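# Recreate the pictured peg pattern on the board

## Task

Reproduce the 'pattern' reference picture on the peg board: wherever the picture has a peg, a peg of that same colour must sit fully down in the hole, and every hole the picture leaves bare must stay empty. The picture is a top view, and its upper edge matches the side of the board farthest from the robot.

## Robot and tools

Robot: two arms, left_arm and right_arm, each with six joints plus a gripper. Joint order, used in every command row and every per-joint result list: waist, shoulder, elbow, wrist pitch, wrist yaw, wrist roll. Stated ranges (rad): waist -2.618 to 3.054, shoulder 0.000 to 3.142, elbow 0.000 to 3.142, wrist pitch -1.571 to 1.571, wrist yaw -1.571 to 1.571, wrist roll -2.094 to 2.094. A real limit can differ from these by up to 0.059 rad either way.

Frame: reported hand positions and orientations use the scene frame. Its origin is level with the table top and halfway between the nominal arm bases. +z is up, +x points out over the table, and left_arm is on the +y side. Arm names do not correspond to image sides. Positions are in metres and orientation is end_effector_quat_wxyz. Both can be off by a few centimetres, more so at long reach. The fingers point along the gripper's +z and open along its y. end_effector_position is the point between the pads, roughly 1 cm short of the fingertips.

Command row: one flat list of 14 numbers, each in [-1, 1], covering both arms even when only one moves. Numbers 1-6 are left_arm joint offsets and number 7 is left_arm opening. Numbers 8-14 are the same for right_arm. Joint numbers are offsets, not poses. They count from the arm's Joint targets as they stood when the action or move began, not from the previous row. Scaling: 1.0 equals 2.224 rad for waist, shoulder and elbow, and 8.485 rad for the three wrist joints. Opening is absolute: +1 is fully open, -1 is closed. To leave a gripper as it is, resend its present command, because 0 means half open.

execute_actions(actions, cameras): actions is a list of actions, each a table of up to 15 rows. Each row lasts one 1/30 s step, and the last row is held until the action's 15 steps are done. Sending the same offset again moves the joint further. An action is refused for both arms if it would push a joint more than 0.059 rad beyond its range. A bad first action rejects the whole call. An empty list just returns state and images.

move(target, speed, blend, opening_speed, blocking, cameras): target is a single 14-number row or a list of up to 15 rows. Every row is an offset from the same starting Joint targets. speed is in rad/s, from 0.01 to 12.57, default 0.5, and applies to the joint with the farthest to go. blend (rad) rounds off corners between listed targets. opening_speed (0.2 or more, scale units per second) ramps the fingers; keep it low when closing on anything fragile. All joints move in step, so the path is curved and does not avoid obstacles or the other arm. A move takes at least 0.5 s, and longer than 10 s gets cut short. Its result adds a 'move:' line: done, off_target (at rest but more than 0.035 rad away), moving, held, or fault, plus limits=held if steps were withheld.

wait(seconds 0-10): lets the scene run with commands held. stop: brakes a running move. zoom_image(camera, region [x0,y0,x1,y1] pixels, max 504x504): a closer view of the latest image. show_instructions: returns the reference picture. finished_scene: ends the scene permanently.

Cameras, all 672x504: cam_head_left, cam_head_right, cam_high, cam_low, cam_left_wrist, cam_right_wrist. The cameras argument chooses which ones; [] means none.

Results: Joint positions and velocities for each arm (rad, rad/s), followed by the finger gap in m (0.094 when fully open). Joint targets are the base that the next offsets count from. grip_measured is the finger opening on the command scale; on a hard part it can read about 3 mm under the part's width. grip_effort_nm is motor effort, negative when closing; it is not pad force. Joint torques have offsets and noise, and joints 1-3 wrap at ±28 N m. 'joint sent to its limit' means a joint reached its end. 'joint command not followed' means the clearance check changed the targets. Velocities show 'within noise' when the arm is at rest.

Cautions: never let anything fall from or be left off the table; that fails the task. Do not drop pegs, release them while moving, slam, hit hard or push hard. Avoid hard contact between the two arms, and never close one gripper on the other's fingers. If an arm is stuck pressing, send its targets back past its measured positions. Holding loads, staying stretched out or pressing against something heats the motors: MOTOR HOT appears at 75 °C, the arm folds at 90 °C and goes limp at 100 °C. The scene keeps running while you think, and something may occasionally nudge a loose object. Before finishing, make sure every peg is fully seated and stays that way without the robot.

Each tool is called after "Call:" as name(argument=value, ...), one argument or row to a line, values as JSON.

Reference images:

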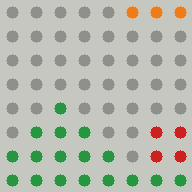

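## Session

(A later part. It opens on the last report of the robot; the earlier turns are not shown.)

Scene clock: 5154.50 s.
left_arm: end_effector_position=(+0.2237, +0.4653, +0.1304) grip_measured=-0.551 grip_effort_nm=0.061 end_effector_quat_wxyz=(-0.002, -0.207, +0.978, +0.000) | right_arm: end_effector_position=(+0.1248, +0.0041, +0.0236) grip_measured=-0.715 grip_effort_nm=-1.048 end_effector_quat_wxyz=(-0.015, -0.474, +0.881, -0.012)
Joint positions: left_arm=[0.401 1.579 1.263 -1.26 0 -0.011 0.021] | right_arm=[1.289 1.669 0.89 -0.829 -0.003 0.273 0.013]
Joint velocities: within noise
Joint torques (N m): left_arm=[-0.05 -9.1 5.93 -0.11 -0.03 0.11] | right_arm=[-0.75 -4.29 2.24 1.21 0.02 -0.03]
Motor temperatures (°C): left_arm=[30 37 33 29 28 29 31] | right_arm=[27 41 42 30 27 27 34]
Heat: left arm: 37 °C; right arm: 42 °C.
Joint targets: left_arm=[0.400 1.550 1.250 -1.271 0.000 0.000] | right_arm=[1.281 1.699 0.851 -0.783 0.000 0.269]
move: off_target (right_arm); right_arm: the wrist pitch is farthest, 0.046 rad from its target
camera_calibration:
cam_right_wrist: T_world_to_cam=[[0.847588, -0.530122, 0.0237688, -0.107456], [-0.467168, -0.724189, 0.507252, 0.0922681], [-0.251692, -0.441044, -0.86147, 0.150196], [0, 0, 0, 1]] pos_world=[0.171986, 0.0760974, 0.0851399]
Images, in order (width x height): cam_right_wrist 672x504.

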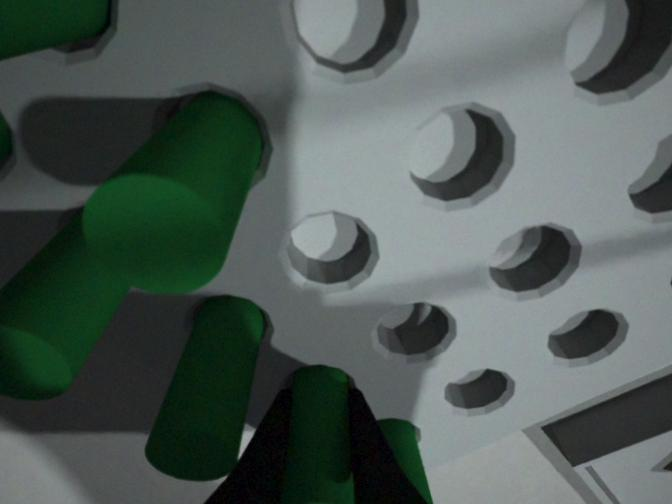

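Call:
move(
  target=[
    [0,0,0,0,0,0,-0.55,0,-0.0130,0.0180,-0.0078,0,0,-1],
    [0,0,0,0,0,0,-0.55,0,-0.0130,0.0180,-0.0078,0,0,-0.55],
    [0,0,0,0,0,0,-0.55,0,-0.0737,0.1210,-0.0433,0,0,-0.55],
    [0,0,0,0,0,0,-0.55,-0.4996,0.0387,0.2828,-0.0562,0,-0.0150,-0.3],
  ],
  speed=[0.15,0.15,0.3,0.9],
  cameras=["cam_right_wrist","cam_high"],
)

Scene clock: 5174.77 s.
left_arm: end_effector_position=(+0.2237, +0.4653, +0.1304) grip_measured=-0.551 grip_effort_nm=0.056 end_effector_quat_wxyz=(-0.002, -0.207, +0.978, +0.000) | right_arm: end_effector_position=(+0.3681, -0.1924, +0.1266) grip_measured=-0.303 grip_effort_nm=0.115 end_effector_quat_wxyz=(-0.004, +0.006, +1.000, +0.000)
Joint positions: left_arm=[0.401 1.579 1.263 -1.26 0 -0.011 0.021] | right_arm=[0.165 1.773 1.444 -1.25 0 0.148 0.033]
Joint velocities: within noise
Joint torques (N m): left_arm=[-0.12 -9.11 6 -0.15 0 0.12] | right_arm=[0.5 -8.08 10.26 0.6 -0.01 -0.04]
Motor temperatures (°C): left_arm=[30 37 33 29 28 29 31] | right_arm=[27 41 41 30 27 27 33]
Heat: left arm: 37 °C; right arm: 41 °C.
Joint targets: left_arm=[0.400 1.550 1.250 -1.271 0.000 0.000] | right_arm=[0.170 1.785 1.481 -1.260 0.001 0.142]
move: off_target (right_arm); target 4's new numbers were sent with right_arm's elbow 0.036 rad from that target; right_arm: the elbow is farthest, 0.036 rad from its target
camera_calibration:
cam_right_wrist: T_world_to_cam=[[0.012219, -0.999757, 0.0183577, -0.202517], [-0.876639, -0.00187943, 0.481145, 0.304368], [-0.480994, -0.0219722, -0.876449, 0.380464], [0, 0, 0, 1]] pos_world=[0.452296, -0.193536, 0.19073]
Images, in order (width x height): cam_high 672x504, cam_right_wrist 672x504.

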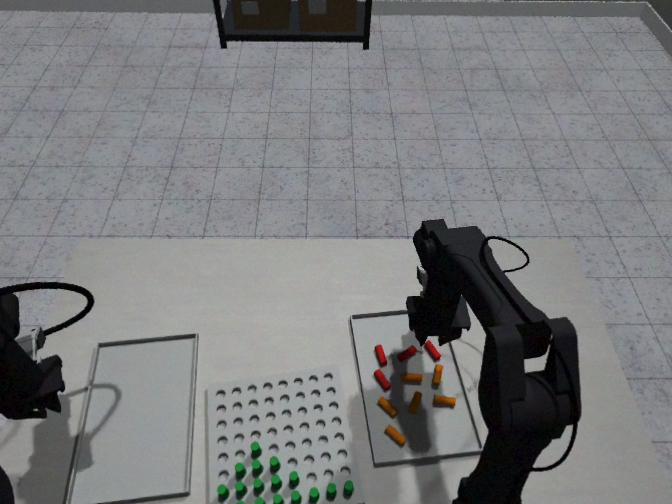

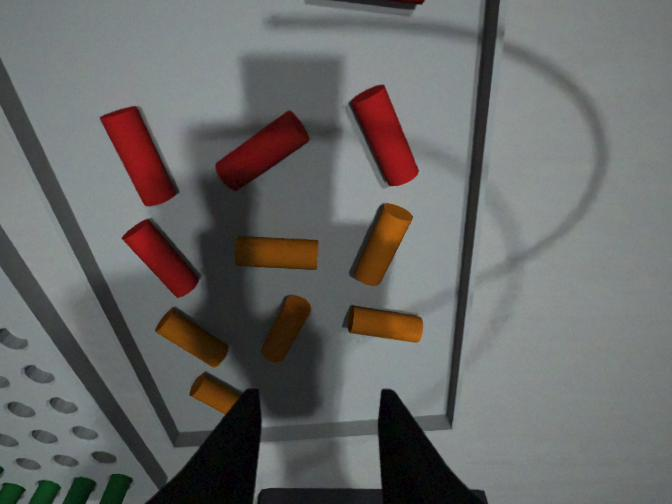

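Call:
move(
  target=[0,0,0,0,0,0,-0.55,0.1003,0.0454,-0.0845,0.0312,0,-0.0339,-0.3],
  speed=0.5,
  cameras=["cam_right_wrist"],
)

Scene clock: 5218.80 s.
left_arm: end_effector_position=(+0.2237, +0.4653, +0.1304) grip_measured=-0.551 grip_effort_nm=0.061 end_effector_quat_wxyz=(-0.002, -0.207, +0.978, +0.000) | right_arm: end_effector_position=(+0.3628, -0.1169, +0.0585) grip_measured=-0.303 grip_effort_nm=0.110 end_effector_quat_wxyz=(-0.004, -0.248, +0.969, -0.001)
Joint positions: left_arm=[0.401 1.579 1.263 -1.26 0 -0.011 0.021] | right_arm=[0.392 1.879 1.303 -1.003 0 -0.139 0.033]
Joint velocities: within noise
Joint torques (N m): left_arm=[-0.09 -9.1 6.02 -0.15 0.02 0.12] | right_arm=[0.16 -9.42 5.39 0.8 -0.01 -0.05]
Motor temperatures (°C): left_arm=[30 37 33 29 28 29 31] | right_arm=[27 44 43 29 27 27 32]
Heat: left arm: 37 °C; right arm: 44 °C.
Joint targets: left_arm=[0.400 1.550 1.250 -1.271 0.000 0.000] | right_arm=[0.393 1.887 1.293 -0.995 0.000 -0.146]
move: done
camera_calibration:
cam_right_wrist: T_world_to_cam=[[0.502024, -0.864698, 0.0164187, -0.287523], [-0.761615, -0.433023, 0.482114, 0.24039], [-0.409773, -0.254537, -0.875955, 0.266806], [0, 0, 0, 1]] pos_world=[0.436758, -0.0766141, 0.122535]
Images, in order (width x height): cam_right_wrist 672x504.

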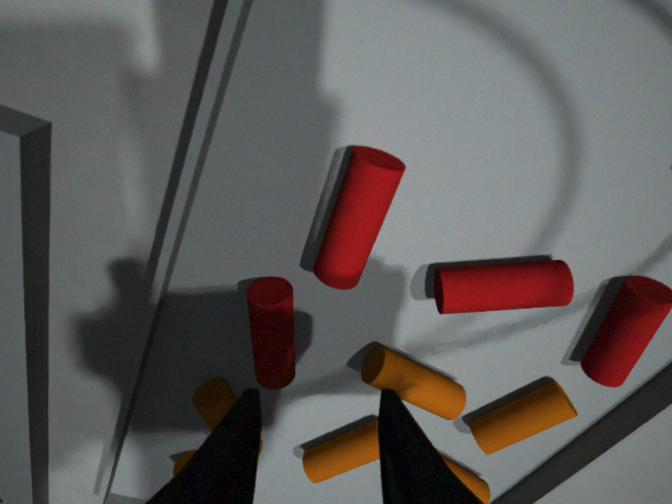

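Call:
move(
  target=[
    [0,0,0,0,0,0,-0.55,0.0234,0,0,0,0,0.0060,-0.3],
    [0,0,0,0,0,0,-0.55,0.0234,0.0076,-0.0157,0.0067,0,0.0060,-0.3],
  ],
  speed=0.3,
  cameras=["cam_right_wrist"],
)

Scene clock: 5242.47 s.
left_arm: end_effector_position=(+0.2237, +0.4653, +0.1304) grip_measured=-0.551 grip_effort_nm=0.061 end_effector_quat_wxyz=(-0.002, -0.207, +0.978, +0.000) | right_arm: end_effector_position=(+0.3577, -0.0998, +0.0465) grip_measured=-0.303 grip_effort_nm=0.115 end_effector_quat_wxyz=(+0.001, -0.255, +0.967, +0.000)
Joint positions: left_arm=[0.401 1.579 1.263 -1.26 0 -0.011 0.021] | right_arm=[0.444 1.892 1.27 -0.946 0 -0.101 0.033]
Joint velocities: within noise
Joint torques (N m): left_arm=[-0.12 -9.14 6 -0.12 -0.02 0.09] | right_arm=[0.1 -9.13 5.14 0.83 -0.01 0.08]
Motor temperatures (°C): left_arm=[30 37 33 29 28 29 31] | right_arm=[27 45 42 30 27 27 32]
Heat: left arm: 37 °C; right arm: 45 °C.
Joint targets: left_arm=[0.400 1.550 1.250 -1.271 0.000 0.000] | right_arm=[0.445 1.903 1.258 -0.938 0.000 -0.095]
move: done
camera_calibration:
cam_right_wrist: T_world_to_cam=[[0.514686, -0.857204, 0.0173081, -0.273732], [-0.759651, -0.446567, 0.472767, 0.248048], [-0.397528, -0.256475, -0.881018, 0.25428], [0, 0, 0, 1]] pos_world=[0.4304, -0.0586575, 0.111494]
Images, in order (width x height): cam_right_wrist 672x504.

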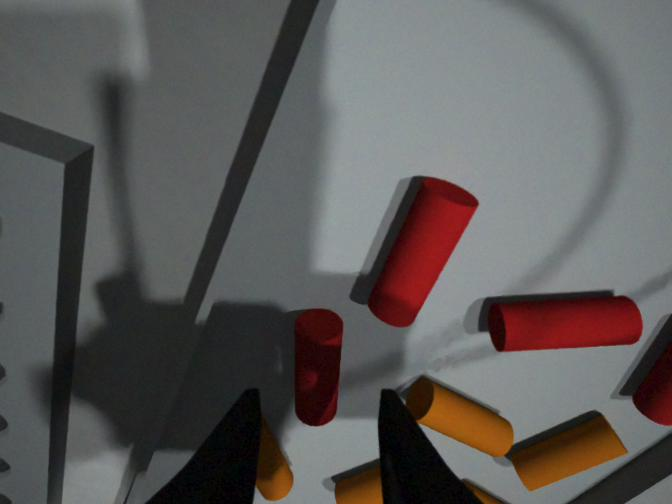

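Call:
move(
  target=[
    [0,0,0,0,0,0,-0.55,0,0.0207,-0.0153,0.0091,0,0,-0.3],
    [0,0,0,0,0,0,-0.55,0,0.0207,-0.0153,0.0091,0,0,-1],
  ],
  speed=[0.15,0.3],
  cameras=["cam_right_wrist"],
)

Scene clock: 5258.57 s.
left_arm: end_effector_position=(+0.2237, +0.4653, +0.1304) grip_measured=-0.551 grip_effort_nm=0.056 end_effector_quat_wxyz=(-0.002, -0.207, +0.978, +0.000) | right_arm: end_effector_position=(+0.3657, -0.0963, +0.0290) grip_measured=-0.989 grip_effort_nm=-0.603 end_effector_quat_wxyz=(+0.014, -0.255, +0.967, +0.002)
Joint positions: left_arm=[0.401 1.579 1.263 -1.26 0 -0.011 0.021] | right_arm=[0.444 1.927 1.242 -0.857 0 -0.101 0.001]
Joint velocities: within noise
Joint torques (N m): left_arm=[-0.1 -8.99 5.85 -0.14 -0.02 0.1] | right_arm=[0.13 -8.35 4.48 0.74 -0.01 0.08]
Motor temperatures (°C): left_arm=[30 37 33 29 28 29 31] | right_arm=[27 44 41 29 27 27 32]
Heat: left arm: 37 °C; right arm: 44 °C.
Joint targets: left_arm=[0.400 1.550 1.250 -1.271 0.000 0.000] | right_arm=[0.445 1.949 1.224 -0.861 0.000 -0.095]
move: done
camera_calibration:
cam_right_wrist: T_world_to_cam=[[0.513584, -0.857793, 0.0205433, -0.274364], [-0.77097, -0.450827, 0.449845, 0.268443], [-0.376613, -0.246872, -0.89287, 0.236559], [0, 0, 0, 1]] pos_world=[0.436962, -0.0559268, 0.0960951]
Images, in order (width x height): cam_right_wrist 672x504.

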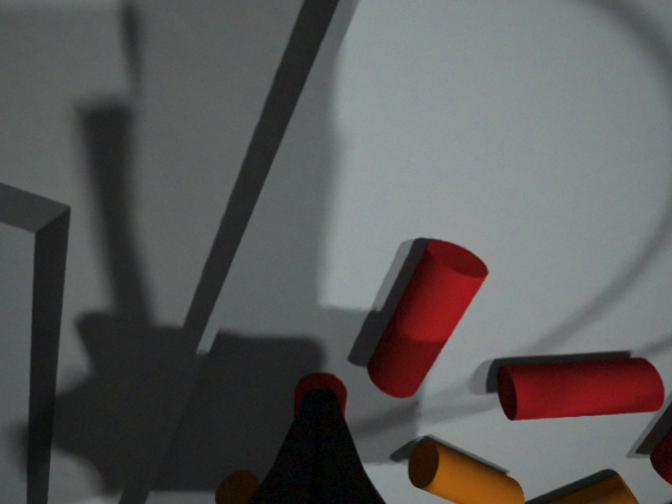

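Call:
move(
  target=[
    [0,0,0,0,0,0,-0.55,0,-0.0207,0.0153,-0.0091,0,0,-1],
    [0,0,0,0,0,0,-0.55,0,-0.0307,0.0300,-0.0131,0,0,-0.3],
  ],
  speed=[0.2,0.2],
  cameras=["cam_right_wrist"],
)

Scene clock: 5266.43 s.
left_arm: end_effector_position=(+0.2237, +0.4653, +0.1304) grip_measured=-0.551 grip_effort_nm=0.056 end_effector_quat_wxyz=(-0.002, -0.207, +0.978, +0.000) | right_arm: end_effector_position=(+0.3475, -0.1043, +0.0340) grip_measured=-0.303 grip_effort_nm=0.120 end_effector_quat_wxyz=(-0.028, -0.255, +0.967, -0.004)
Joint positions: left_arm=[0.401 1.579 1.263 -1.26 0 -0.011 0.021] | right_arm=[0.444 1.924 1.257 -0.961 0 -0.101 0.033]
Joint velocities: within noise
Joint torques (N m): left_arm=[-0.06 -9.09 5.85 -0.14 0.01 0.1] | right_arm=[0.13 -14.49 9.32 0.5 -0.02 0.07]
Motor temperatures (°C): left_arm=[30 37 33 29 28 29 31] | right_arm=[27 44 41 29 27 27 32]
Heat: left arm: 37 °C; right arm: 44 °C.
Joint targets: left_arm=[0.400 1.550 1.250 -1.271 0.000 0.000] | right_arm=[0.445 1.881 1.290 -0.972 0.000 -0.095]
move: off_target (right_arm); target 2's new numbers were sent with right_arm's shoulder 0.043 rad from that target; right_arm: the shoulder is farthest, 0.043 rad from its target
camera_calibration:
cam_right_wrist: T_world_to_cam=[[0.514755, -0.85728, 0.00991122, -0.272006], [-0.733046, -0.434104, 0.523638, 0.234548], [-0.444602, -0.27681, -0.851883, 0.251265], [0, 0, 0, 1]] pos_world=[0.423664, -0.0618139, 0.0939265]
Images, in order (width x height): cam_right_wrist 672x504.

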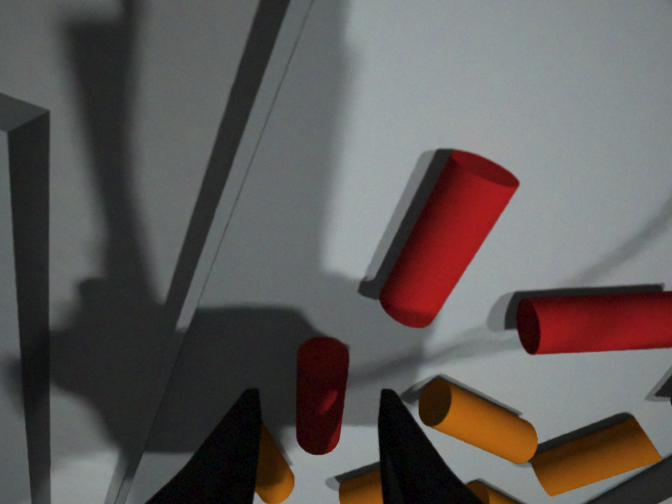

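Call:
move(
  target=[
    [0,0,0,0,0,0,-0.55,0,-0.0100,0.0100,-0.0030,0,0,-0.3],
    [0,0,0,0,0,0,-0.55,0,0.0306,-0.0297,0.0131,0,0,-0.3],
  ],
  speed=[0.2,0.2],
  cameras=["cam_right_wrist"],
)

Scene clock: 5275.23 s.
left_arm: end_effector_position=(+0.2237, +0.4653, +0.1304) grip_measured=-0.551 grip_effort_nm=0.066 end_effector_quat_wxyz=(-0.002, -0.207, +0.978, +0.000) | right_arm: end_effector_position=(+0.3595, -0.0990, +0.0233) grip_measured=-0.303 grip_effort_nm=0.110 end_effector_quat_wxyz=(-0.002, -0.255, +0.967, +0.000)
Joint positions: left_arm=[0.401 1.579 1.263 -1.26 0 -0.011 0.021] | right_arm=[0.444 1.94 1.235 -0.869 0 -0.101 0.033]
Joint velocities: within noise
Joint torques (N m): left_arm=[-0.13 -8.98 5.87 -0.14 -0.02 0.13] | right_arm=[0.12 -9.57 5.08 0.82 -0.01 0.07]
Motor temperatures (°C): left_arm=[30 37 33 29 28 29 31] | right_arm=[27 47 43 29 27 27 32]
Heat: left arm: 37 °C; right arm: 47 °C.
Joint targets: left_arm=[0.400 1.550 1.250 -1.271 0.000 0.000] | right_arm=[0.445 1.949 1.224 -0.861 0.000 -0.095]
move: done
camera_calibration:
cam_right_wrist: T_world_to_cam=[[0.514144, -0.857541, 0.0166883, -0.273495], [-0.757693, -0.44499, 0.477373, 0.2601], [-0.401941, -0.258083, -0.878543, 0.23609], [0, 0, 0, 1]] pos_world=[0.432586, -0.0578604, 0.0878147]
Images, in order (width x height): cam_right_wrist 672x504.

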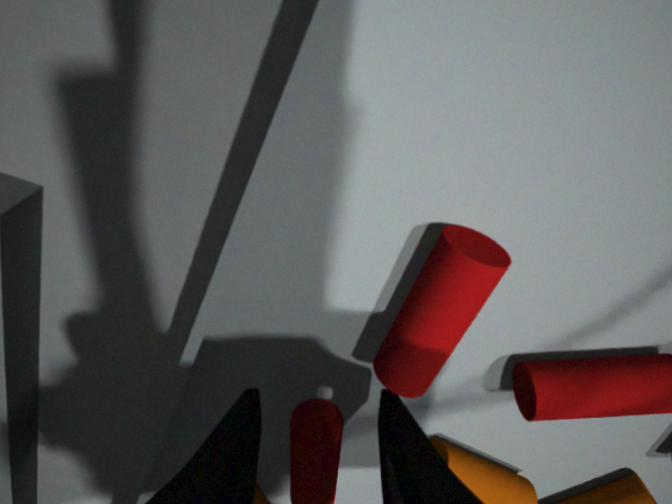

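Call:
move(
  target=[
    [0,0,0,0,0,0,-0.55,0,-0.0490,-0.0108,-0.0081,0,0,-0.3],
    [0,0,0,0,0,0,-0.55,0,-0.0171,-0.0238,0.0020,0,0,-0.3],
  ],
  speed=[0.2,0.2],
  cameras=["cam_right_wrist"],
)

Scene clock: 5294.30 s.
left_arm: end_effector_position=(+0.2237, +0.4653, +0.1304) grip_measured=-0.551 grip_effort_nm=0.061 end_effector_quat_wxyz=(-0.002, -0.207, +0.978, +0.000) | right_arm: end_effector_position=(+0.3506, -0.1029, +0.0246) grip_measured=-0.303 grip_effort_nm=0.110 end_effector_quat_wxyz=(+0.001, -0.255, +0.967, +0.000)
Joint positions: left_arm=[0.401 1.579 1.263 -1.26 0 -0.011 0.021] | right_arm=[0.444 1.899 1.184 -0.852 0 -0.101 0.033]
Joint velocities: within noise
Joint torques (N m): left_arm=[-0.06 -9.1 5.85 -0.13 -0.04 0.11] | right_arm=[0.12 -8.9 4.88 0.82 -0.01 0.07]
Motor temperatures (°C): left_arm=[30 37 33 29 28 29 31] | right_arm=[27 45 42 29 27 27 32]
Heat: left arm: 37 °C; right arm: 45 °C.
Joint targets: left_arm=[0.400 1.550 1.250 -1.271 0.000 0.000] | right_arm=[0.445 1.911 1.171 -0.844 0.000 -0.095]
move: done
camera_calibration:
cam_right_wrist: T_world_to_cam=[[0.514038, -0.857591, 0.0174151, -0.272284], [-0.760351, -0.446167, 0.472019, 0.251926], [-0.397029, -0.255877, -0.881416, 0.231177], [0, 0, 0, 1]] pos_world=[0.423301, -0.0619539, 0.0895911]
Images, in order (width x height): cam_right_wrist 672x504.

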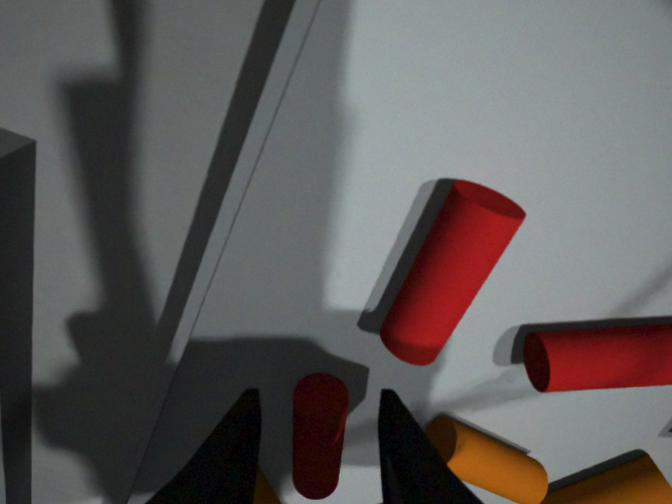

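Call:
move(
  target=[
    [0,0,0,0,0,0,-0.55,0,0.0,0,0,0,0,-1],
    [0,0,0,0,0,0,-0.55,0,-0.0432,0.1254,-0.0372,0,0,-1],
  ],
  speed=[0.2,0.3],
  cameras=["cam_right_wrist"],
)

Scene clock: 5304.30 s.
left_arm: end_effector_position=(+0.2237, +0.4653, +0.1304) grip_measured=-0.551 grip_effort_nm=0.061 end_effector_quat_wxyz=(-0.002, -0.207, +0.978, +0.000) | right_arm: end_effector_position=(+0.3580, -0.0996, +0.0964) grip_measured=-0.989 grip_effort_nm=-0.603 end_effector_quat_wxyz=(-0.004, -0.255, +0.967, +0.000)
Joint positions: left_arm=[0.401 1.579 1.263 -1.26 0 -0.011 0.021] | right_arm=[0.444 1.849 1.42 -1.149 -0.001 -0.1 0.001]
Joint velocities: within noise
Joint torques (N m): left_arm=[-0.13 -9.24 5.89 -0.13 -0.04 0.13] | right_arm=[0.13 -13.42 9.61 0.59 -0.01 0.06]
Motor temperatures (°C): left_arm=[30 37 33 29 28 29 31] | right_arm=[27 44 42 29 27 27 32]
Heat: left arm: 37 °C; right arm: 44 °C.
Joint targets: left_arm=[0.400 1.550 1.250 -1.271 0.000 0.000] | right_arm=[0.445 1.815 1.450 -1.160 0.000 -0.095]
move: done
camera_calibration:
cam_right_wrist: T_world_to_cam=[[0.51387, -0.857725, 0.0156624, -0.274244], [-0.755596, -0.443888, 0.481704, 0.222707], [-0.406217, -0.259368, -0.876194, 0.300753], [0, 0, 0, 1]] pos_world=[0.431374, -0.0583631, 0.160534]
Images, in order (width x height): cam_right_wrist 672x504.

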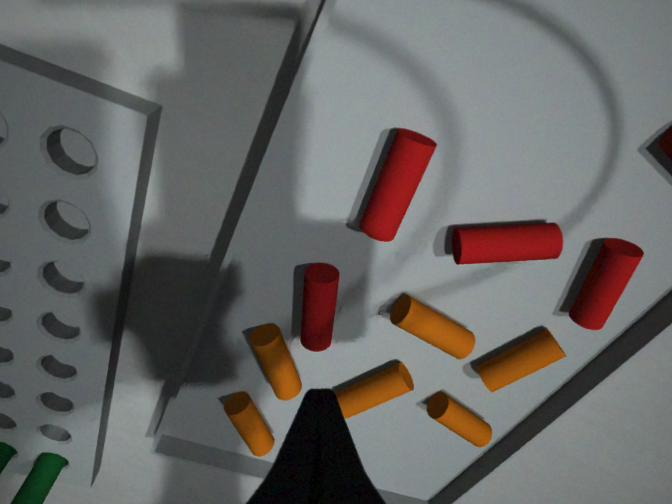

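Call:
move(
  target=[
    [0,0,0,0,0,0,-0.55,0,0,0,0,0,0,-0.3],
    [0,0,0,0,0,0,-0.55,0,0.0045,-0.1169,0.0283,0,0,-0.3],
    [0,0,0,0,0,0,-0.55,0,0.0369,-0.1439,0.0402,0,0,-0.3],
  ],
  speed=[0.3,0.3,0.1],
  cameras=["cam_right_wrist"],
)

Scene clock: 5331.67 s.
left_arm: end_effector_position=(+0.2237, +0.4653, +0.1304) grip_measured=-0.551 grip_effort_nm=0.061 end_effector_quat_wxyz=(-0.002, -0.207, +0.978, +0.000) | right_arm: end_effector_position=(+0.3442, -0.1057, +0.0200) grip_measured=-0.303 grip_effort_nm=0.115 end_effector_quat_wxyz=(+0.001, -0.255, +0.967, +0.001)
Joint positions: left_arm=[0.401 1.579 1.263 -1.26 0 -0.011 0.021] | right_arm=[0.444 1.885 1.143 -0.827 -0.001 -0.1 0.033]
Joint velocities: within noise
Joint torques (N m): left_arm=[-0.08 -9.14 5.86 -0.14 0.01 0.14] | right_arm=[0.13 -8.54 4.78 0.83 -0.01 0.07]
Motor temperatures (°C): left_arm=[30 37 33 29 28 29 31] | right_arm=[27 46 45 29 27 27 32]
Heat: left arm: 37 °C; right arm: 46 °C.
Joint targets: left_arm=[0.400 1.550 1.250 -1.271 0.000 0.000] | right_arm=[0.445 1.897 1.130 -0.819 0.000 -0.095]
move: done
camera_calibration:
cam_right_wrist: T_world_to_cam=[[0.513726, -0.857786, 0.0169746, -0.271123], [-0.760244, -0.44596, 0.472385, 0.248039], [-0.397635, -0.255581, -0.881229, 0.224188], [0, 0, 0, 1]] pos_world=[0.416999, -0.064652, 0.084993]
Images, in order (width x height): cam_right_wrist 672x504.

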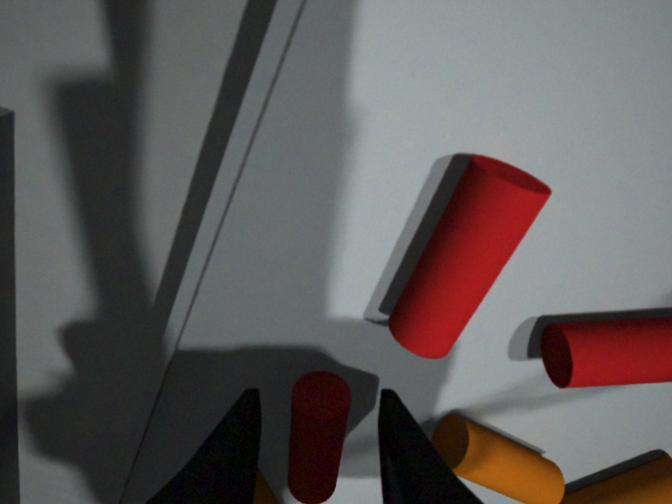

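Call:
move(
  target=[0,0,0,0,0,0,-0.55,0,0,0,0,0,0,-1],
  cameras=["cam_right_wrist"],
)

Scene clock: 5334.77 s.
left_arm: end_effector_position=(+0.2237, +0.4653, +0.1304) grip_measured=-0.551 grip_effort_nm=0.056 end_effector_quat_wxyz=(-0.002, -0.207, +0.978, +0.000) | right_arm: end_effector_position=(+0.3448, -0.1054, +0.0200) grip_measured=-0.712 grip_effort_nm=-1.038 end_effector_quat_wxyz=(+0.003, -0.255, +0.967, +0.001)
Joint positions: left_arm=[0.401 1.579 1.263 -1.26 0 -0.011 0.021] | right_arm=[0.444 1.885 1.143 -0.824 -0.001 -0.1 0.014]
Joint velocities: within noise
Joint torques (N m): left_arm=[-0.03 -9.02 6.01 -0.13 -0.04 0.11] | right_arm=[0.12 -8.55 4.78 0.8 -0.01 0.06]
Motor temperatures (°C): left_arm=[30 37 33 29 28 29 31] | right_arm=[27 46 45 29 27 27 32]
Heat: left arm: 37 °C; right arm: 46 °C.
Joint targets: left_arm=[0.400 1.550 1.250 -1.271 0.000 0.000] | right_arm=[0.445 1.897 1.130 -0.818 0.000 -0.095]
move: done
camera_calibration:
cam_right_wrist: T_world_to_cam=[[0.513687, -0.857802, 0.0173782, -0.271232], [-0.761426, -0.446452, 0.470011, 0.249089], [-0.395418, -0.254671, -0.882489, 0.223848], [0, 0, 0, 1]] pos_world=[0.417505, -0.0644494, 0.0851826]
Images, in order (width x height): cam_right_wrist 672x504.

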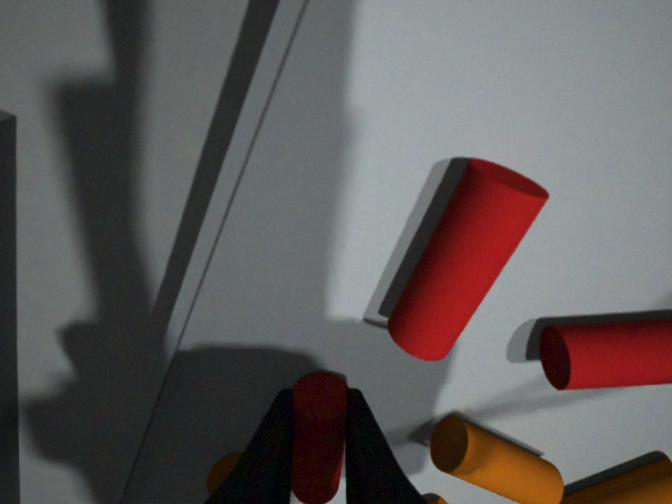

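Call:
move(
  target=[
    [0,0,0,0,0,0,-0.55,0,-0.0369,0.1439,-0.0402,0,0,-1],
    [0,0,0,0,0,0,-0.55,-0.3799,0.2401,0.5081,-0.0706,0,0.0112,-1],
    [0,0,0,0,0,0,-0.55,-0.3799,0.2469,0.4114,-0.0438,0,0.0112,-1],
  ],
  speed=[0.3,0.8,0.3],
  cameras=["cam_right_wrist"],
)

Call:
move(
  target=[
    [0,0,0,0,0,0,-0.55,0,0.0117,0,0.0031,0,0,-1],
    [0,0,0,0,0,0,-0.55,0,0.0060,0,0.0014,0,0,-1],
    [0,0,0,0,0,0,-0.55,0,0.0060,0,0.0014,0,0,-0.3],
    [0,0,0,0,0,0,-0.55,0,-0.0094,0.0971,-0.0268,0,0,-0.3],
  ],
  speed=[0.05,0.1,0.1,0.3],
  cameras=["cam_right_wrist"],
)

Scene clock: 5354.20 s.
left_arm: end_effector_position=(+0.2237, +0.4653, +0.1304) grip_measured=-0.551 grip_effort_nm=0.061 end_effector_quat_wxyz=(-0.002, -0.207, +0.978, +0.000) | right_arm: end_effector_position=(+0.4756, -0.4328, +0.0280) grip_measured=-0.714 grip_effort_nm=-1.048 end_effector_quat_wxyz=(-0.002, +0.211, +0.978, -0.001)
Joint positions: left_arm=[0.401 1.579 1.263 -1.26 0 -0.011 0.021] | right_arm=[-0.402 2.432 2.057 -1.198 0.003 -0.006 0.013]
Joint velocities: within noise
Joint torques (N m): left_arm=[-0.13 -9.17 5.97 -0.16 -0.02 0.13] | right_arm=[0.23 -14.3 5.53 0.8 -0.05 0.08]
Motor temperatures (°C): left_arm=[30 37 33 29 28 29 31] | right_arm=[27 47 42 29 27 27 33]
Heat: left arm: 37 °C; right arm: 47 °C.
Joint targets: left_arm=[0.400 1.550 1.250 -1.271 0.000 0.000] | right_arm=[-0.400 2.447 2.045 -1.190 0.000 0.000]
move: done
camera_calibration:
cam_right_wrist: T_world_to_cam=[[-0.389927, -0.920611, 0.0208086, -0.216853], [-0.805261, 0.351857, 0.477234, 0.564832], [-0.446668, 0.16933, -0.87853, 0.406992], [0, 0, 0, 1]] pos_world=[0.55207, -0.467293, 0.0925105]
Images, in order (width x height): cam_right_wrist 672x504.

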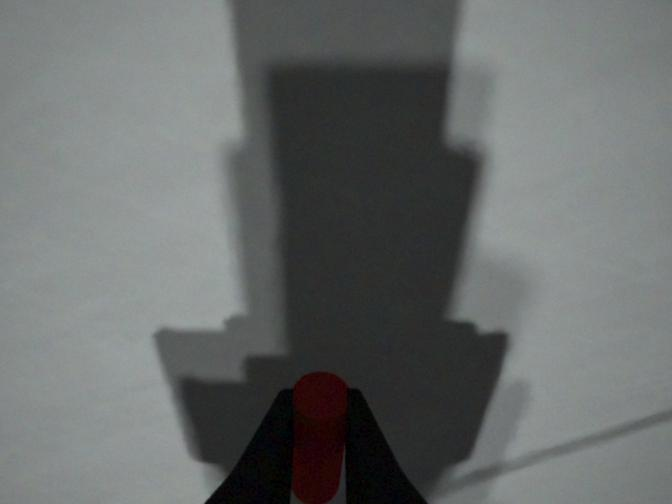

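Scene clock: 5357.10 s.
left_arm: end_effector_position=(+0.2237, +0.4653, +0.1304) grip_measured=-0.551 grip_effort_nm=0.061 end_effector_quat_wxyz=(-0.002, -0.207, +0.978, +0.000) | right_arm: end_effector_position=(+0.4681, -0.4293, +0.0629) grip_measured=-0.303 grip_effort_nm=0.115 end_effector_quat_wxyz=(-0.029, +0.211, +0.977, +0.005)
Joint positions: left_arm=[0.401 1.579 1.263 -1.26 0 -0.011 0.021] | right_arm=[-0.402 2.452 2.229 -1.406 0.003 -0.006 0.033]
Joint velocities: within noise
Joint torques (N m): left_arm=[-0.14 -8.92 5.87 -0.11 -0.03 0.12] | right_arm=[0.23 -18.18 9.76 0.49 -0.04 0.07]
Motor temperatures (°C): left_arm=[30 37 33 29 28 29 31] | right_arm=[27 49 42 29 27 27 32]
Heat: left arm: 37 °C; right arm: 49 °C.
Joint targets: left_arm=[0.400 1.550 1.250 -1.271 0.000 0.000] | right_arm=[-0.400 2.426 2.261 -1.417 0.000 0.000]
move: done
camera_calibration:
cam_right_wrist: T_world_to_cam=[[-0.388866, -0.921098, 0.0190463, -0.217956], [-0.779917, 0.340127, 0.525398, 0.521041], [-0.490421, 0.189455, -0.850643, 0.461097], [0, 0, 0, 1]] pos_world=[0.547745, -0.465335, 0.122626]
Images, in order (width x height): cam_right_wrist 672x504.

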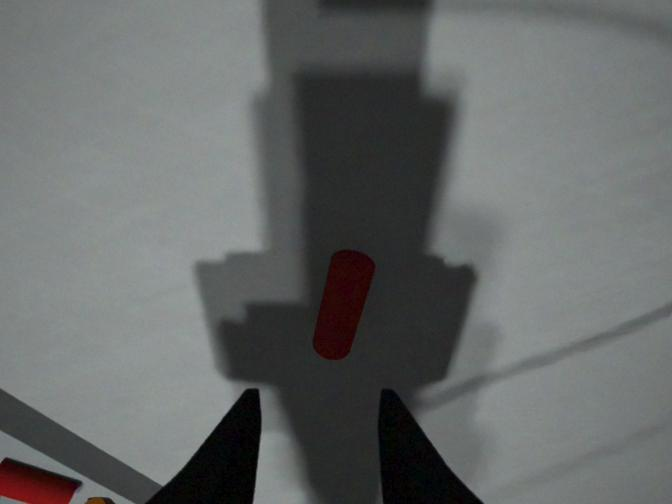

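Call:
move(
  target=[
    [0,0,0,0,0,0,-0.55,-0.0090,-0.2972,-0.6951,0.2283,0,0,-0.3],
    [0,0,0,0,0,0,-0.55,-0.0090,-0.1938,-0.7347,0.2568,0,0,-0.3],
  ],
  speed=[0.7,0.3],
  cameras=["cam_right_wrist"],
)

Scene clock: 5392.77 s.
left_arm: end_effector_position=(+0.2237, +0.4653, +0.1304) grip_measured=-0.551 grip_effort_nm=0.056 end_effector_quat_wxyz=(-0.002, -0.207, +0.978, +0.000) | right_arm: end_effector_position=(+0.4564, -0.4290, +0.0257) grip_measured=-0.303 grip_effort_nm=0.110 end_effector_quat_wxyz=(+0.471, +0.191, +0.854, -0.108)
Joint positions: left_arm=[0.401 1.579 1.263 -1.26 0 -0.011 0.021] | right_arm=[-0.412 1.972 0.643 0.767 0.003 -0.003 0.033]
Joint velocities: within noise
Joint torques (N m): left_arm=[-0.13 -9.07 6.02 -0.12 -0.03 0.11] | right_arm=[-0.75 -7.45 3.38 2.18 -0.06 0.04]
Motor temperatures (°C): left_arm=[30 37 33 29 28 29 31] | right_arm=[27 62 44 30 27 27 32]
Heat: left arm: 37 °C; right arm: 62 °C.
Joint targets: left_arm=[0.400 1.550 1.250 -1.271 0.000 0.000] | right_arm=[-0.420 1.994 0.627 0.761 0.000 0.000]
move: done
camera_calibration:
cam_right_wrist: T_world_to_cam=[[-0.429705, -0.902319, 0.0342762, -0.195187], [-0.79322, 0.359068, -0.491806, 0.571656], [0.431458, -0.23852, -0.87003, -0.180147], [0, 0, 0, 1]] pos_world=[0.447302, -0.424353, 0.131101]
Images, in order (width x height): cam_right_wrist 672x504.

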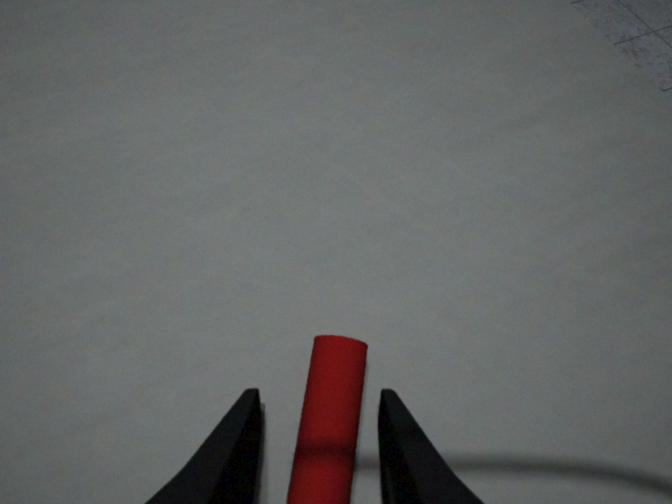

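Call:
move(
  target=[
    [0,0,0,0,0,0,-0.55,-0.0035,0,0,0,0,0,-0.3],
    [0,0,0,0,0,0,-0.55,-0.0035,0,0,0,0,0,-1],
    [0,0,0,0,0,0,-0.55,-0.0035,-0.0962,0.0373,-0.0279,0,0,-1],
  ],
  speed=[0.1,0.3,0.3],
  cameras=["cam_right_wrist"],
)

Scene clock: 5402.60 s.
left_arm: end_effector_position=(+0.2237, +0.4653, +0.1304) grip_measured=-0.551 grip_effort_nm=0.056 end_effector_quat_wxyz=(-0.002, -0.207, +0.978, +0.000) | right_arm: end_effector_position=(+0.4512, -0.4293, +0.0568) grip_measured=-0.698 grip_effort_nm=-1.043 end_effector_quat_wxyz=(+0.451, +0.196, +0.865, -0.105)
Joint positions: left_arm=[0.401 1.579 1.263 -1.26 0 -0.011 0.021] | right_arm=[-0.418 1.812 0.682 0.522 0.003 -0.003 0.014]
Joint velocities: within noise
Joint torques (N m): left_arm=[-0.1 -9.11 5.91 -0.12 0.01 0.09] | right_arm=[-0.92 -12.05 8.64 2.23 -0.05 0.04]
Motor temperatures (°C): left_arm=[30 37 33 29 28 29 31] | right_arm=[27 54 42 31 27 27 32]
Heat: left arm: 37 °C; right arm: 54 °C.
Joint targets: left_arm=[0.400 1.550 1.250 -1.271 0.000 0.000] | right_arm=[-0.428 1.780 0.710 0.524 0.000 0.000]
move: done
camera_calibration:
cam_right_wrist: T_world_to_cam=[[-0.433139, -0.900679, 0.0341941, -0.19653], [-0.811029, 0.372913, -0.450741, 0.594524], [0.393221, -0.222966, -0.892, -0.125784], [0, 0, 0, 1]] pos_world=[0.446513, -0.426762, 0.162498]
Images, in order (width x height): cam_right_wrist 672x504.

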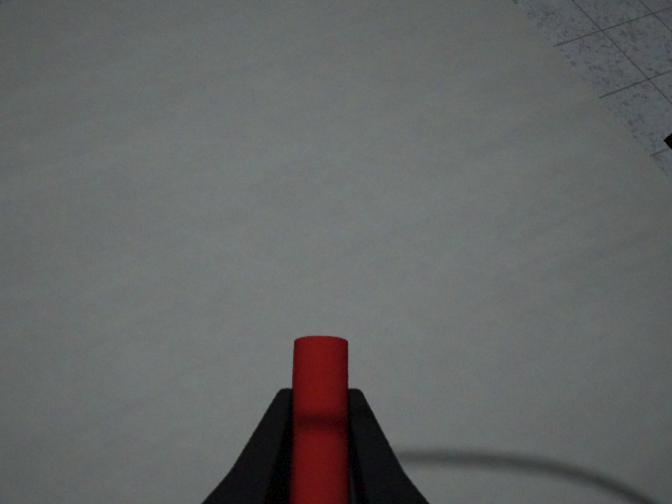

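Call:
move(
  target=[
    [0,0,0,0,0,0,-0.55,0,-0.0130,0.2873,-0.1914,0,0,-1],
    [0,0,0,0,0,0,-0.55,-0.2122,-0.0130,0.2873,-0.1914,0,0,-1],
    [0,0,0,0,0,0,-0.55,-0.2122,0.0877,0.2805,-0.2319,0,0,-1],
    [0,0,0,0,0,0,-0.55,-0.2122,0.1273,0.2387,-0.2113,0,0,-1],
    [0,0,0,0,0,0,-0.55,-0.2122,0.1318,0.2387,-0.2101,0,0,-1],
  ],
  speed=[1.0,0.8,0.5,0.25,0.05],
  blend=[0.05,0.05,0.03,0,0],
  cameras=[],
)

Call:
move(
  target=[
    [0,0,0,0,0,0,-0.55,0,-0.0050,0,-0.0012,0,0,-1],
    [0,0,0,0,0,0,-0.55,0,-0.0050,0,-0.0012,0,0,-0.3],
    [0,0,0,0,0,0,-0.55,0,-0.0022,0.1347,-0.0330,0,0,-0.3],
    [0,0,0,0,0,0,-0.55,0,-0.2666,-0.1205,0.0204,0,0,-0.3],
  ],
  speed=[0.15,0.15,0.3,0.6],
  cameras=["cam_right_wrist"],
)

Scene clock: 5426.57 s.
left_arm: end_effector_position=(+0.2237, +0.4653, +0.1304) grip_measured=-0.551 grip_effort_nm=0.066 end_effector_quat_wxyz=(-0.002, -0.207, +0.978, +0.000) | right_arm: end_effector_position=(+0.1911, -0.4274, +0.0203) grip_measured=-0.698 grip_effort_nm=-1.048 end_effector_quat_wxyz=(-0.219, +0.434, +0.867, +0.110)
Joint positions: left_arm=[0.401 1.579 1.263 -1.26 0 -0.011 0.021] | right_arm=[-0.903 2.052 1.252 -1.267 0.002 -0.003 0.014]
Joint velocities: within noise
Joint torques (N m): left_arm=[-0.13 -9.05 5.9 -0.15 0 0.09] | right_arm=[0.36 -8.27 3.73 -0.12 -0.04 0.04]
Motor temperatures (°C): left_arm=[30 37 33 29 28 29 31] | right_arm=[27 53 42 33 27 27 33]
Heat: left arm: 37 °C; right arm: 53 °C.
Joint targets: left_arm=[0.400 1.550 1.250 -1.271 0.000 0.000] | right_arm=[-0.900 2.074 1.241 -1.258 0.000 0.000]
move: done
No camera images: "cameras" was empty.

Scene clock: 5430.60 s.
left_arm: end_effector_position=(+0.2237, +0.4653, +0.1304) grip_measured=-0.551 grip_effort_nm=0.056 end_effector_quat_wxyz=(-0.002, -0.207, +0.978, +0.000) | right_arm: end_effector_position=(+0.1897, -0.4255, +0.0847) grip_measured=-0.303 grip_effort_nm=0.115 end_effector_quat_wxyz=(-0.018, +0.448, +0.894, +0.008)
Joint positions: left_arm=[0.401 1.579 1.263 -1.26 0 -0.011 0.021] | right_arm=[-0.903 1.505 0.987 -1.092 0.002 -0.003 0.033]
Joint velocities: within noise
Joint torques (N m): left_arm=[-0.08 -9.07 6 -0.13 -0.02 0.14] | right_arm=[0.34 -8.36 5.05 0.75 -0.03 0.04]
Motor temperatures (°C): left_arm=[30 37 33 29 28 29 31] | right_arm=[27 52 42 32 27 27 32]
Heat: left arm: 37 °C; right arm: 52 °C.
Joint targets: left_arm=[0.400 1.550 1.250 -1.271 0.000 0.000] | right_arm=[-0.900 1.480 0.973 -1.085 0.000 0.000]
move: done
camera_calibration:
cam_right_wrist: T_world_to_cam=[[-0.786068, -0.617872, 0.0182149, -0.118635], [-0.524612, 0.682427, 0.508995, 0.389732], [-0.326924, 0.390549, -0.860577, 0.397713], [0, 0, 0, 1]] pos_world=[0.241225, -0.494591, 0.146053]
Images, in order (width x height): cam_right_wrist 672x504.

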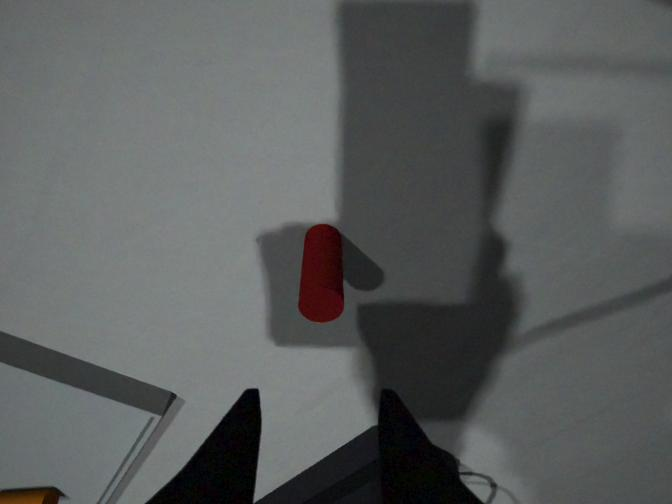

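Call:
move(
  target=[
    [0,0,0,0,0,0,-0.55,0,0.0638,-0.0770,0.0331,0,0,-0.3],
    [0,0,0,0,0,0,-0.55,0,0.0638,-0.0770,0.0331,0,0,-1],
    [0,0,0,0,0,0,-0.55,0,0.0531,0.0953,-0.0078,0,0,-1],
    [0,0,0,0,0,0,-0.55,0.9415,0.0531,0.0953,-0.0078,0,0.0214,-1],
  ],
  speed=[0.25,0.3,0.3,0.9],
  cameras=[],
)

Call:
move(
  target=[0,0,0,0,0,0,-0.55,0,0.0503,-0.0913,0.0297,0,0,-1],
  speed=0.2,
  cameras=["cam_right_wrist"],
)

Call:
zoom_image(
  camera="cam_right_wrist",
  region=[240, 260, 420, 395],
)

Scene clock: 5452.63 s.
left_arm: end_effector_position=(+0.2237, +0.4653, +0.1304) grip_measured=-0.551 grip_effort_nm=0.066 end_effector_quat_wxyz=(-0.002, -0.207, +0.978, +0.000) | right_arm: end_effector_position=(+0.1549, +0.0112, +0.0988) grip_measured=-0.715 grip_effort_nm=-1.048 end_effector_quat_wxyz=(-0.012, -0.475, +0.880, -0.009)
Joint positions: left_arm=[0.401 1.579 1.263 -1.26 0 -0.011 0.021] | right_arm=[1.193 1.614 1.153 -1.14 0 0.174 0.013]
Joint velocities: within noise
Joint torques (N m): left_arm=[-0.23 -9.07 5.94 -0.13 0.03 0.14] | right_arm=[0.16 -8.79 9.63 0.55 -0.01 0.09]
Motor temperatures (°C): left_arm=[30 37 33 29 28 29 31] | right_arm=[27 48 42 31 27 27 32]
Heat: left arm: 37 °C; right arm: 48 °C.
Joint targets: left_arm=[0.400 1.550 1.250 -1.271 0.000 0.000] | right_arm=[1.194 1.599 1.185 -1.151 0.000 0.182]
move: done
No camera images: "cameras" was empty.

Scene clock: 5454.50 s.
left_arm: end_effector_position=(+0.2237, +0.4653, +0.1304) grip_measured=-0.551 grip_effort_nm=0.061 end_effector_quat_wxyz=(-0.002, -0.207, +0.978, +0.000) | right_arm: end_effector_position=(+0.1544, +0.0100, +0.0384) grip_measured=-0.715 grip_effort_nm=-1.048 end_effector_quat_wxyz=(-0.017, -0.474, +0.880, -0.013)
Joint positions: left_arm=[0.401 1.579 1.263 -1.26 0 -0.011 0.021] | right_arm=[1.193 1.701 0.993 -0.906 0 0.175 0.013]
Joint velocities: within noise
Joint torques (N m): left_arm=[-0.16 -9.05 6.01 -0.18 -0.01 0.1] | right_arm=[0.13 -6.86 4.88 0.73 -0.02 0.08]
Motor temperatures (°C): left_arm=[30 37 33 29 28 29 31] | right_arm=[27 48 42 31 27 27 32]
Heat: left arm: 37 °C; right arm: 48 °C.
Joint targets: left_arm=[0.400 1.550 1.250 -1.271 0.000 0.000] | right_arm=[1.194 1.711 0.982 -0.899 0.000 0.182]
move: done
camera_calibration:
cam_right_wrist: T_world_to_cam=[[0.848696, -0.528341, 0.0239146, -0.129991], [-0.464282, -0.722615, 0.512124, 0.102112], [-0.253295, -0.44574, -0.858579, 0.173132], [0, 0, 0, 1]] pos_world=[0.201585, 0.0822799, 0.0994617]
Images, in order (width x height): cam_right_wrist 672x504.

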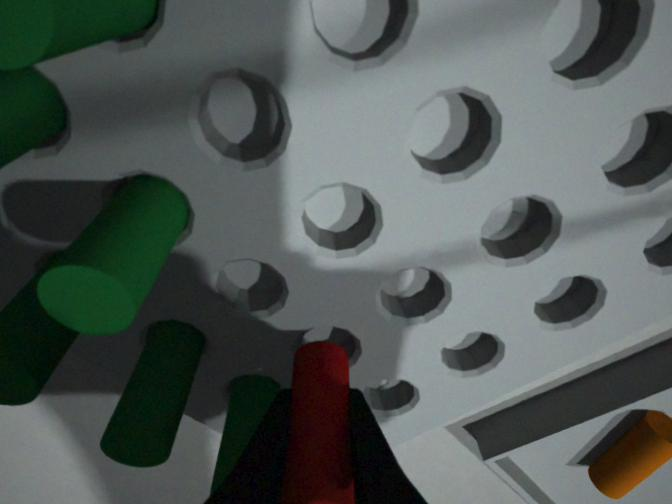

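Scaled by 2.800 from the camera's 672x504 image, which has a finer 960x720 frame.

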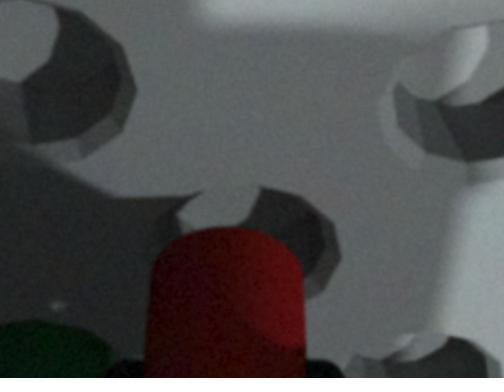

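Call:
move(
  target=[
    [0,0,0,0,0,0,-0.55,-0.0072,0,0,0,0,-0.0015,-1],
    [0,0,0,0,0,0,-0.55,-0.0072,0.0045,-0.0040,0.0018,0,-0.0015,-1],
  ],
  speed=0.1,
  cameras=["cam_right_wrist"],
)

Call:
zoom_image(
  camera="cam_right_wrist",
  region=[240, 260, 420, 395],
)

Scene clock: 5469.87 s.
left_arm: end_effector_position=(+0.2237, +0.4653, +0.1304) grip_measured=-0.551 grip_effort_nm=0.056 end_effector_quat_wxyz=(-0.002, -0.207, +0.978, +0.000) | right_arm: end_effector_position=(+0.1563, +0.0093, +0.0346) grip_measured=-0.715 grip_effort_nm=-1.048 end_effector_quat_wxyz=(-0.017, -0.471, +0.882, -0.014)
Joint positions: left_arm=[0.401 1.579 1.263 -1.26 0 -0.011 0.021] | right_arm=[1.186 1.709 0.986 -0.891 0 0.175 0.013]
Joint velocities: within noise
Joint torques (N m): left_arm=[-0.06 -9.02 5.91 -0.13 -0.01 0.11] | right_arm=[-0.64 -6.74 4.72 0.73 -0.01 -0.04]
Motor temperatures (°C): left_arm=[30 37 33 29 28 29 31] | right_arm=[27 47 41 30 27 27 33]
Heat: left arm: 37 °C; right arm: 47 °C.
Joint targets: left_arm=[0.400 1.550 1.250 -1.271 0.000 0.000] | right_arm=[1.179 1.721 0.973 -0.884 0.000 0.169]
move: done
camera_calibration:
cam_right_wrist: T_world_to_cam=[[0.844847, -0.534469, 0.0240125, -0.131195], [-0.469456, -0.719058, 0.512413, 0.105311], [-0.256603, -0.444183, -0.858403, 0.170637], [0, 0, 0, 1]] pos_world=[0.204064, 0.0813996, 0.095663]
Images, in order (width x height): cam_right_wrist 672x504.

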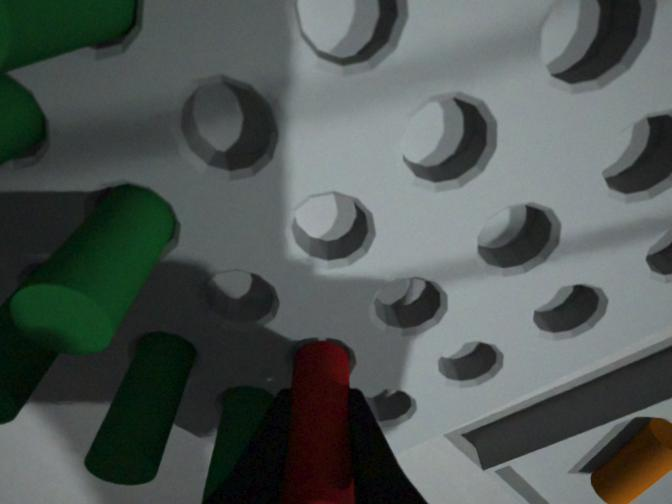

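Scaled by 2.800 from the camera's 672x504 image, which has a finer 960x720 frame.

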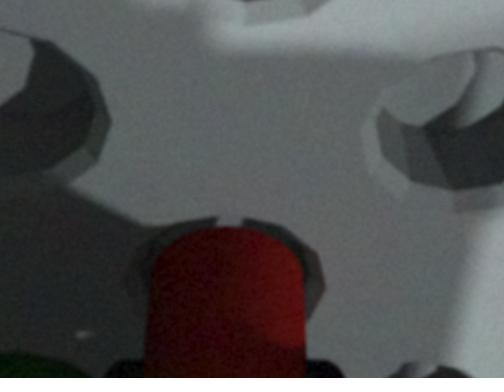

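Call:
move(
  target=[
    [0,0,0,0,0,0,-0.55,0,0.0016,-0.0099,0.0034,0,0,-1],
  ],
  speed=0.1,
  cameras=["cam_right_wrist"],
)

Call:
move(
  target=[
    [0,0,0,0,0,0,-0.55,0,0.0120,-0.0180,0.0078,0,0,-1],
  ],
  speed=0.1,
  cameras=["cam_right_wrist"],
)

Scene clock: 5485.77 s.
left_arm: end_effector_position=(+0.2237, +0.4653, +0.1304) grip_measured=-0.551 grip_effort_nm=0.061 end_effector_quat_wxyz=(-0.002, -0.207, +0.978, +0.000) | right_arm: end_effector_position=(+0.1565, +0.0098, +0.0333) grip_measured=-0.715 grip_effort_nm=-1.048 end_effector_quat_wxyz=(-0.015, -0.471, +0.882, -0.012)
Joint positions: left_arm=[0.401 1.579 1.263 -1.26 0 -0.011 0.021] | right_arm=[1.186 1.709 0.98 -0.881 0 0.175 0.013]
Joint velocities: within noise
Joint torques (N m): left_arm=[-0.03 -8.98 6.04 -0.14 -0.01 0.12] | right_arm=[-0.66 -6.37 3.22 0.96 -0.02 -0.04]
Motor temperatures (°C): left_arm=[30 37 33 29 28 29 31] | right_arm=[27 46 41 30 27 27 33]
Heat: left arm: 37 °C; right arm: 46 °C.
Joint targets: left_arm=[0.400 1.550 1.250 -1.271 0.000 0.000] | right_arm=[1.179 1.724 0.951 -0.855 0.000 0.169]
move: done
camera_calibration:
cam_right_wrist: T_world_to_cam=[[0.844792, -0.53459, 0.0232623, -0.13111], [-0.470372, -0.721181, 0.508575, 0.106633], [-0.255103, -0.440582, -0.860703, 0.169544], [0, 0, 0, 1]] pos_world=[0.204169, 0.0815099, 0.0947463]
Images, in order (width x height): cam_right_wrist 672x504.

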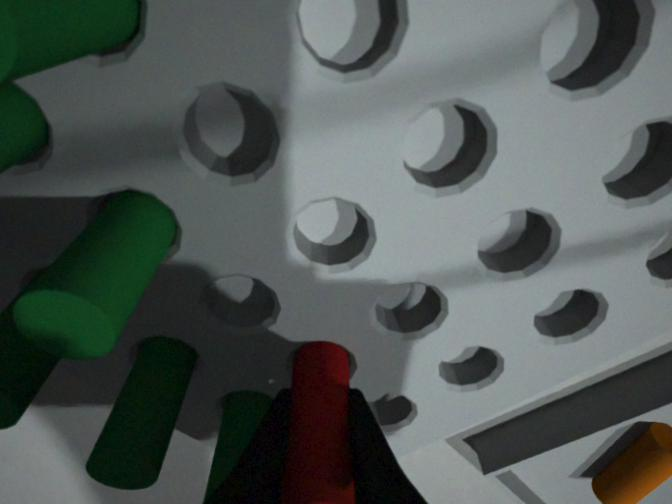

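Scene clock: 5486.70 s.
left_arm: end_effector_position=(+0.2237, +0.4653, +0.1304) grip_measured=-0.551 grip_effort_nm=0.066 end_effector_quat_wxyz=(-0.002, -0.207, +0.978, +0.000) | right_arm: end_effector_position=(+0.1562, +0.0092, +0.0318) grip_measured=-0.715 grip_effort_nm=-1.048 end_effector_quat_wxyz=(-0.012, -0.471, +0.882, -0.009)
Joint positions: left_arm=[0.401 1.579 1.263 -1.26 0 -0.011 0.021] | right_arm=[1.186 1.702 0.965 -0.864 0 0.175 0.013]
Joint velocities: within noise
Joint torques (N m): left_arm=[-0.14 -9.1 6.08 -0.15 0.01 0.1] | right_arm=[-0.65 -3.03 0.92 1.57 -0.02 -0.04]
Motor temperatures (°C): left_arm=[30 37 33 29 28 29 31] | right_arm=[27 46 40 30 27 27 33]
Heat: left arm: 37 °C; right arm: 46 °C.
Joint targets: left_arm=[0.400 1.550 1.250 -1.271 0.000 0.000] | right_arm=[1.179 1.751 0.911 -0.789 0.000 0.169]
move: off_target (right_arm); right_arm: the wrist pitch is farthest, 0.075 rad from its target
camera_calibration:
cam_right_wrist: T_world_to_cam=[[0.844717, -0.534764, 0.0219223, -0.1311], [-0.472229, -0.725406, 0.500786, 0.107447], [-0.2519, -0.433374, -0.865294, 0.167511], [0, 0, 0, 1]] pos_world=[0.203678, 0.0804305, 0.0940126]
Images, in order (width x height): cam_right_wrist 672x504.

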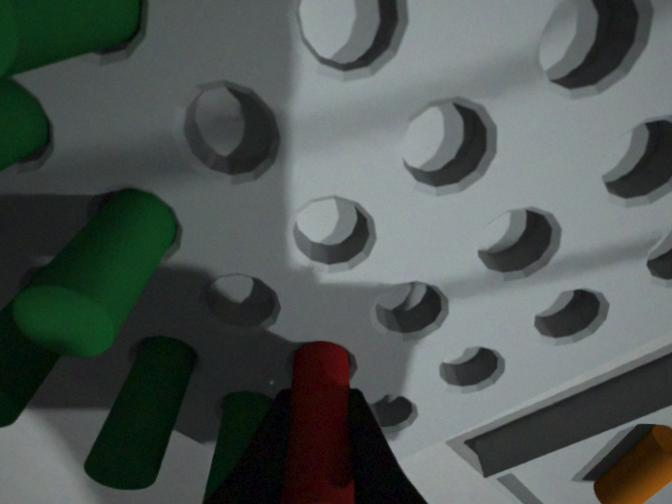

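Call:
move(
  target=[
    [0,0,0,0,0,0,-0.55,0,-0.0387,0.0400,-0.0137,0,0,-1],
    [0,0,0,0,0,0,-0.55,0,-0.0202,0.0229,-0.0112,0,0,-1],
  ],
  speed=0.15,
  cameras=["cam_right_wrist"],
)

Call:
zoom_image(
  camera="cam_right_wrist",
  region=[240, 260, 420, 395],
)

Scene clock: 5497.07 s.
left_arm: end_effector_position=(+0.2237, +0.4653, +0.1304) grip_measured=-0.551 grip_effort_nm=0.061 end_effector_quat_wxyz=(-0.002, -0.207, +0.978, +0.000) | right_arm: end_effector_position=(+0.1547, +0.0057, +0.0343) grip_measured=-0.715 grip_effort_nm=-1.053 end_effector_quat_wxyz=(-0.017, -0.471, +0.882, -0.013)
Joint positions: left_arm=[0.401 1.579 1.263 -1.26 0 -0.011 0.021] | right_arm=[1.186 1.695 0.967 -0.886 0 0.175 0.013]
Joint velocities: within noise
Joint torques (N m): left_arm=[-0.18 -9.17 5.94 -0.14 -0.03 0.12] | right_arm=[-0.66 -6.54 5.44 0.67 -0.02 -0.04]
Motor temperatures (°C): left_arm=[30 37 33 29 28 29 31] | right_arm=[27 45 40 31 27 27 33]
Heat: left arm: 37 °C; right arm: 45 °C.
Joint targets: left_arm=[0.400 1.550 1.250 -1.271 0.000 0.000] | right_arm=[1.179 1.706 0.962 -0.884 0.000 0.169]
move: done
camera_calibration:
cam_right_wrist: T_world_to_cam=[[0.844828, -0.53451, 0.0237614, -0.131784], [-0.469766, -0.719775, 0.51112, 0.10225], [-0.256096, -0.442971, -0.859181, 0.168286], [0, 0, 0, 1]] pos_world=[0.202466, 0.077703, 0.0954573]
Images, in order (width x height): cam_right_wrist 672x504.

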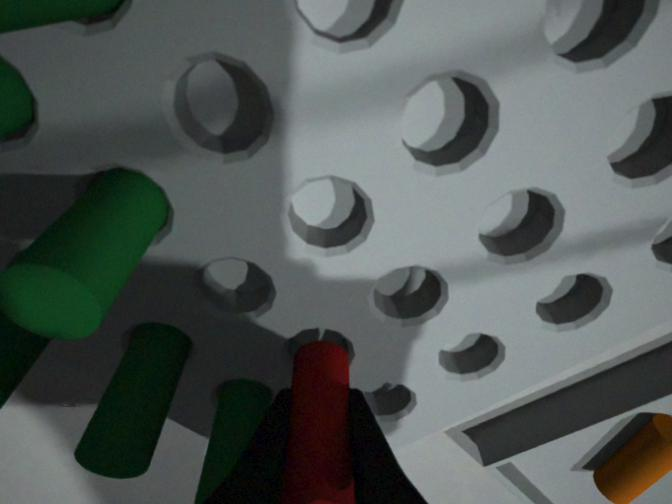

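Scaled by 2.800 from the camera's 672x504 image, which has a finer 960x720 frame.

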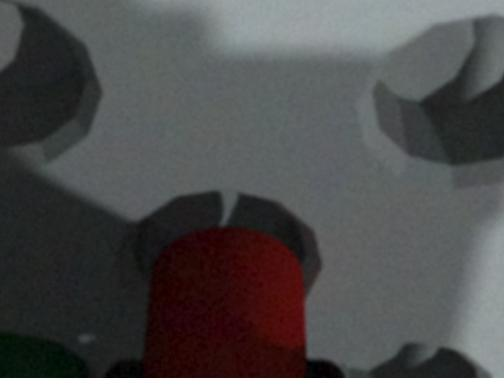

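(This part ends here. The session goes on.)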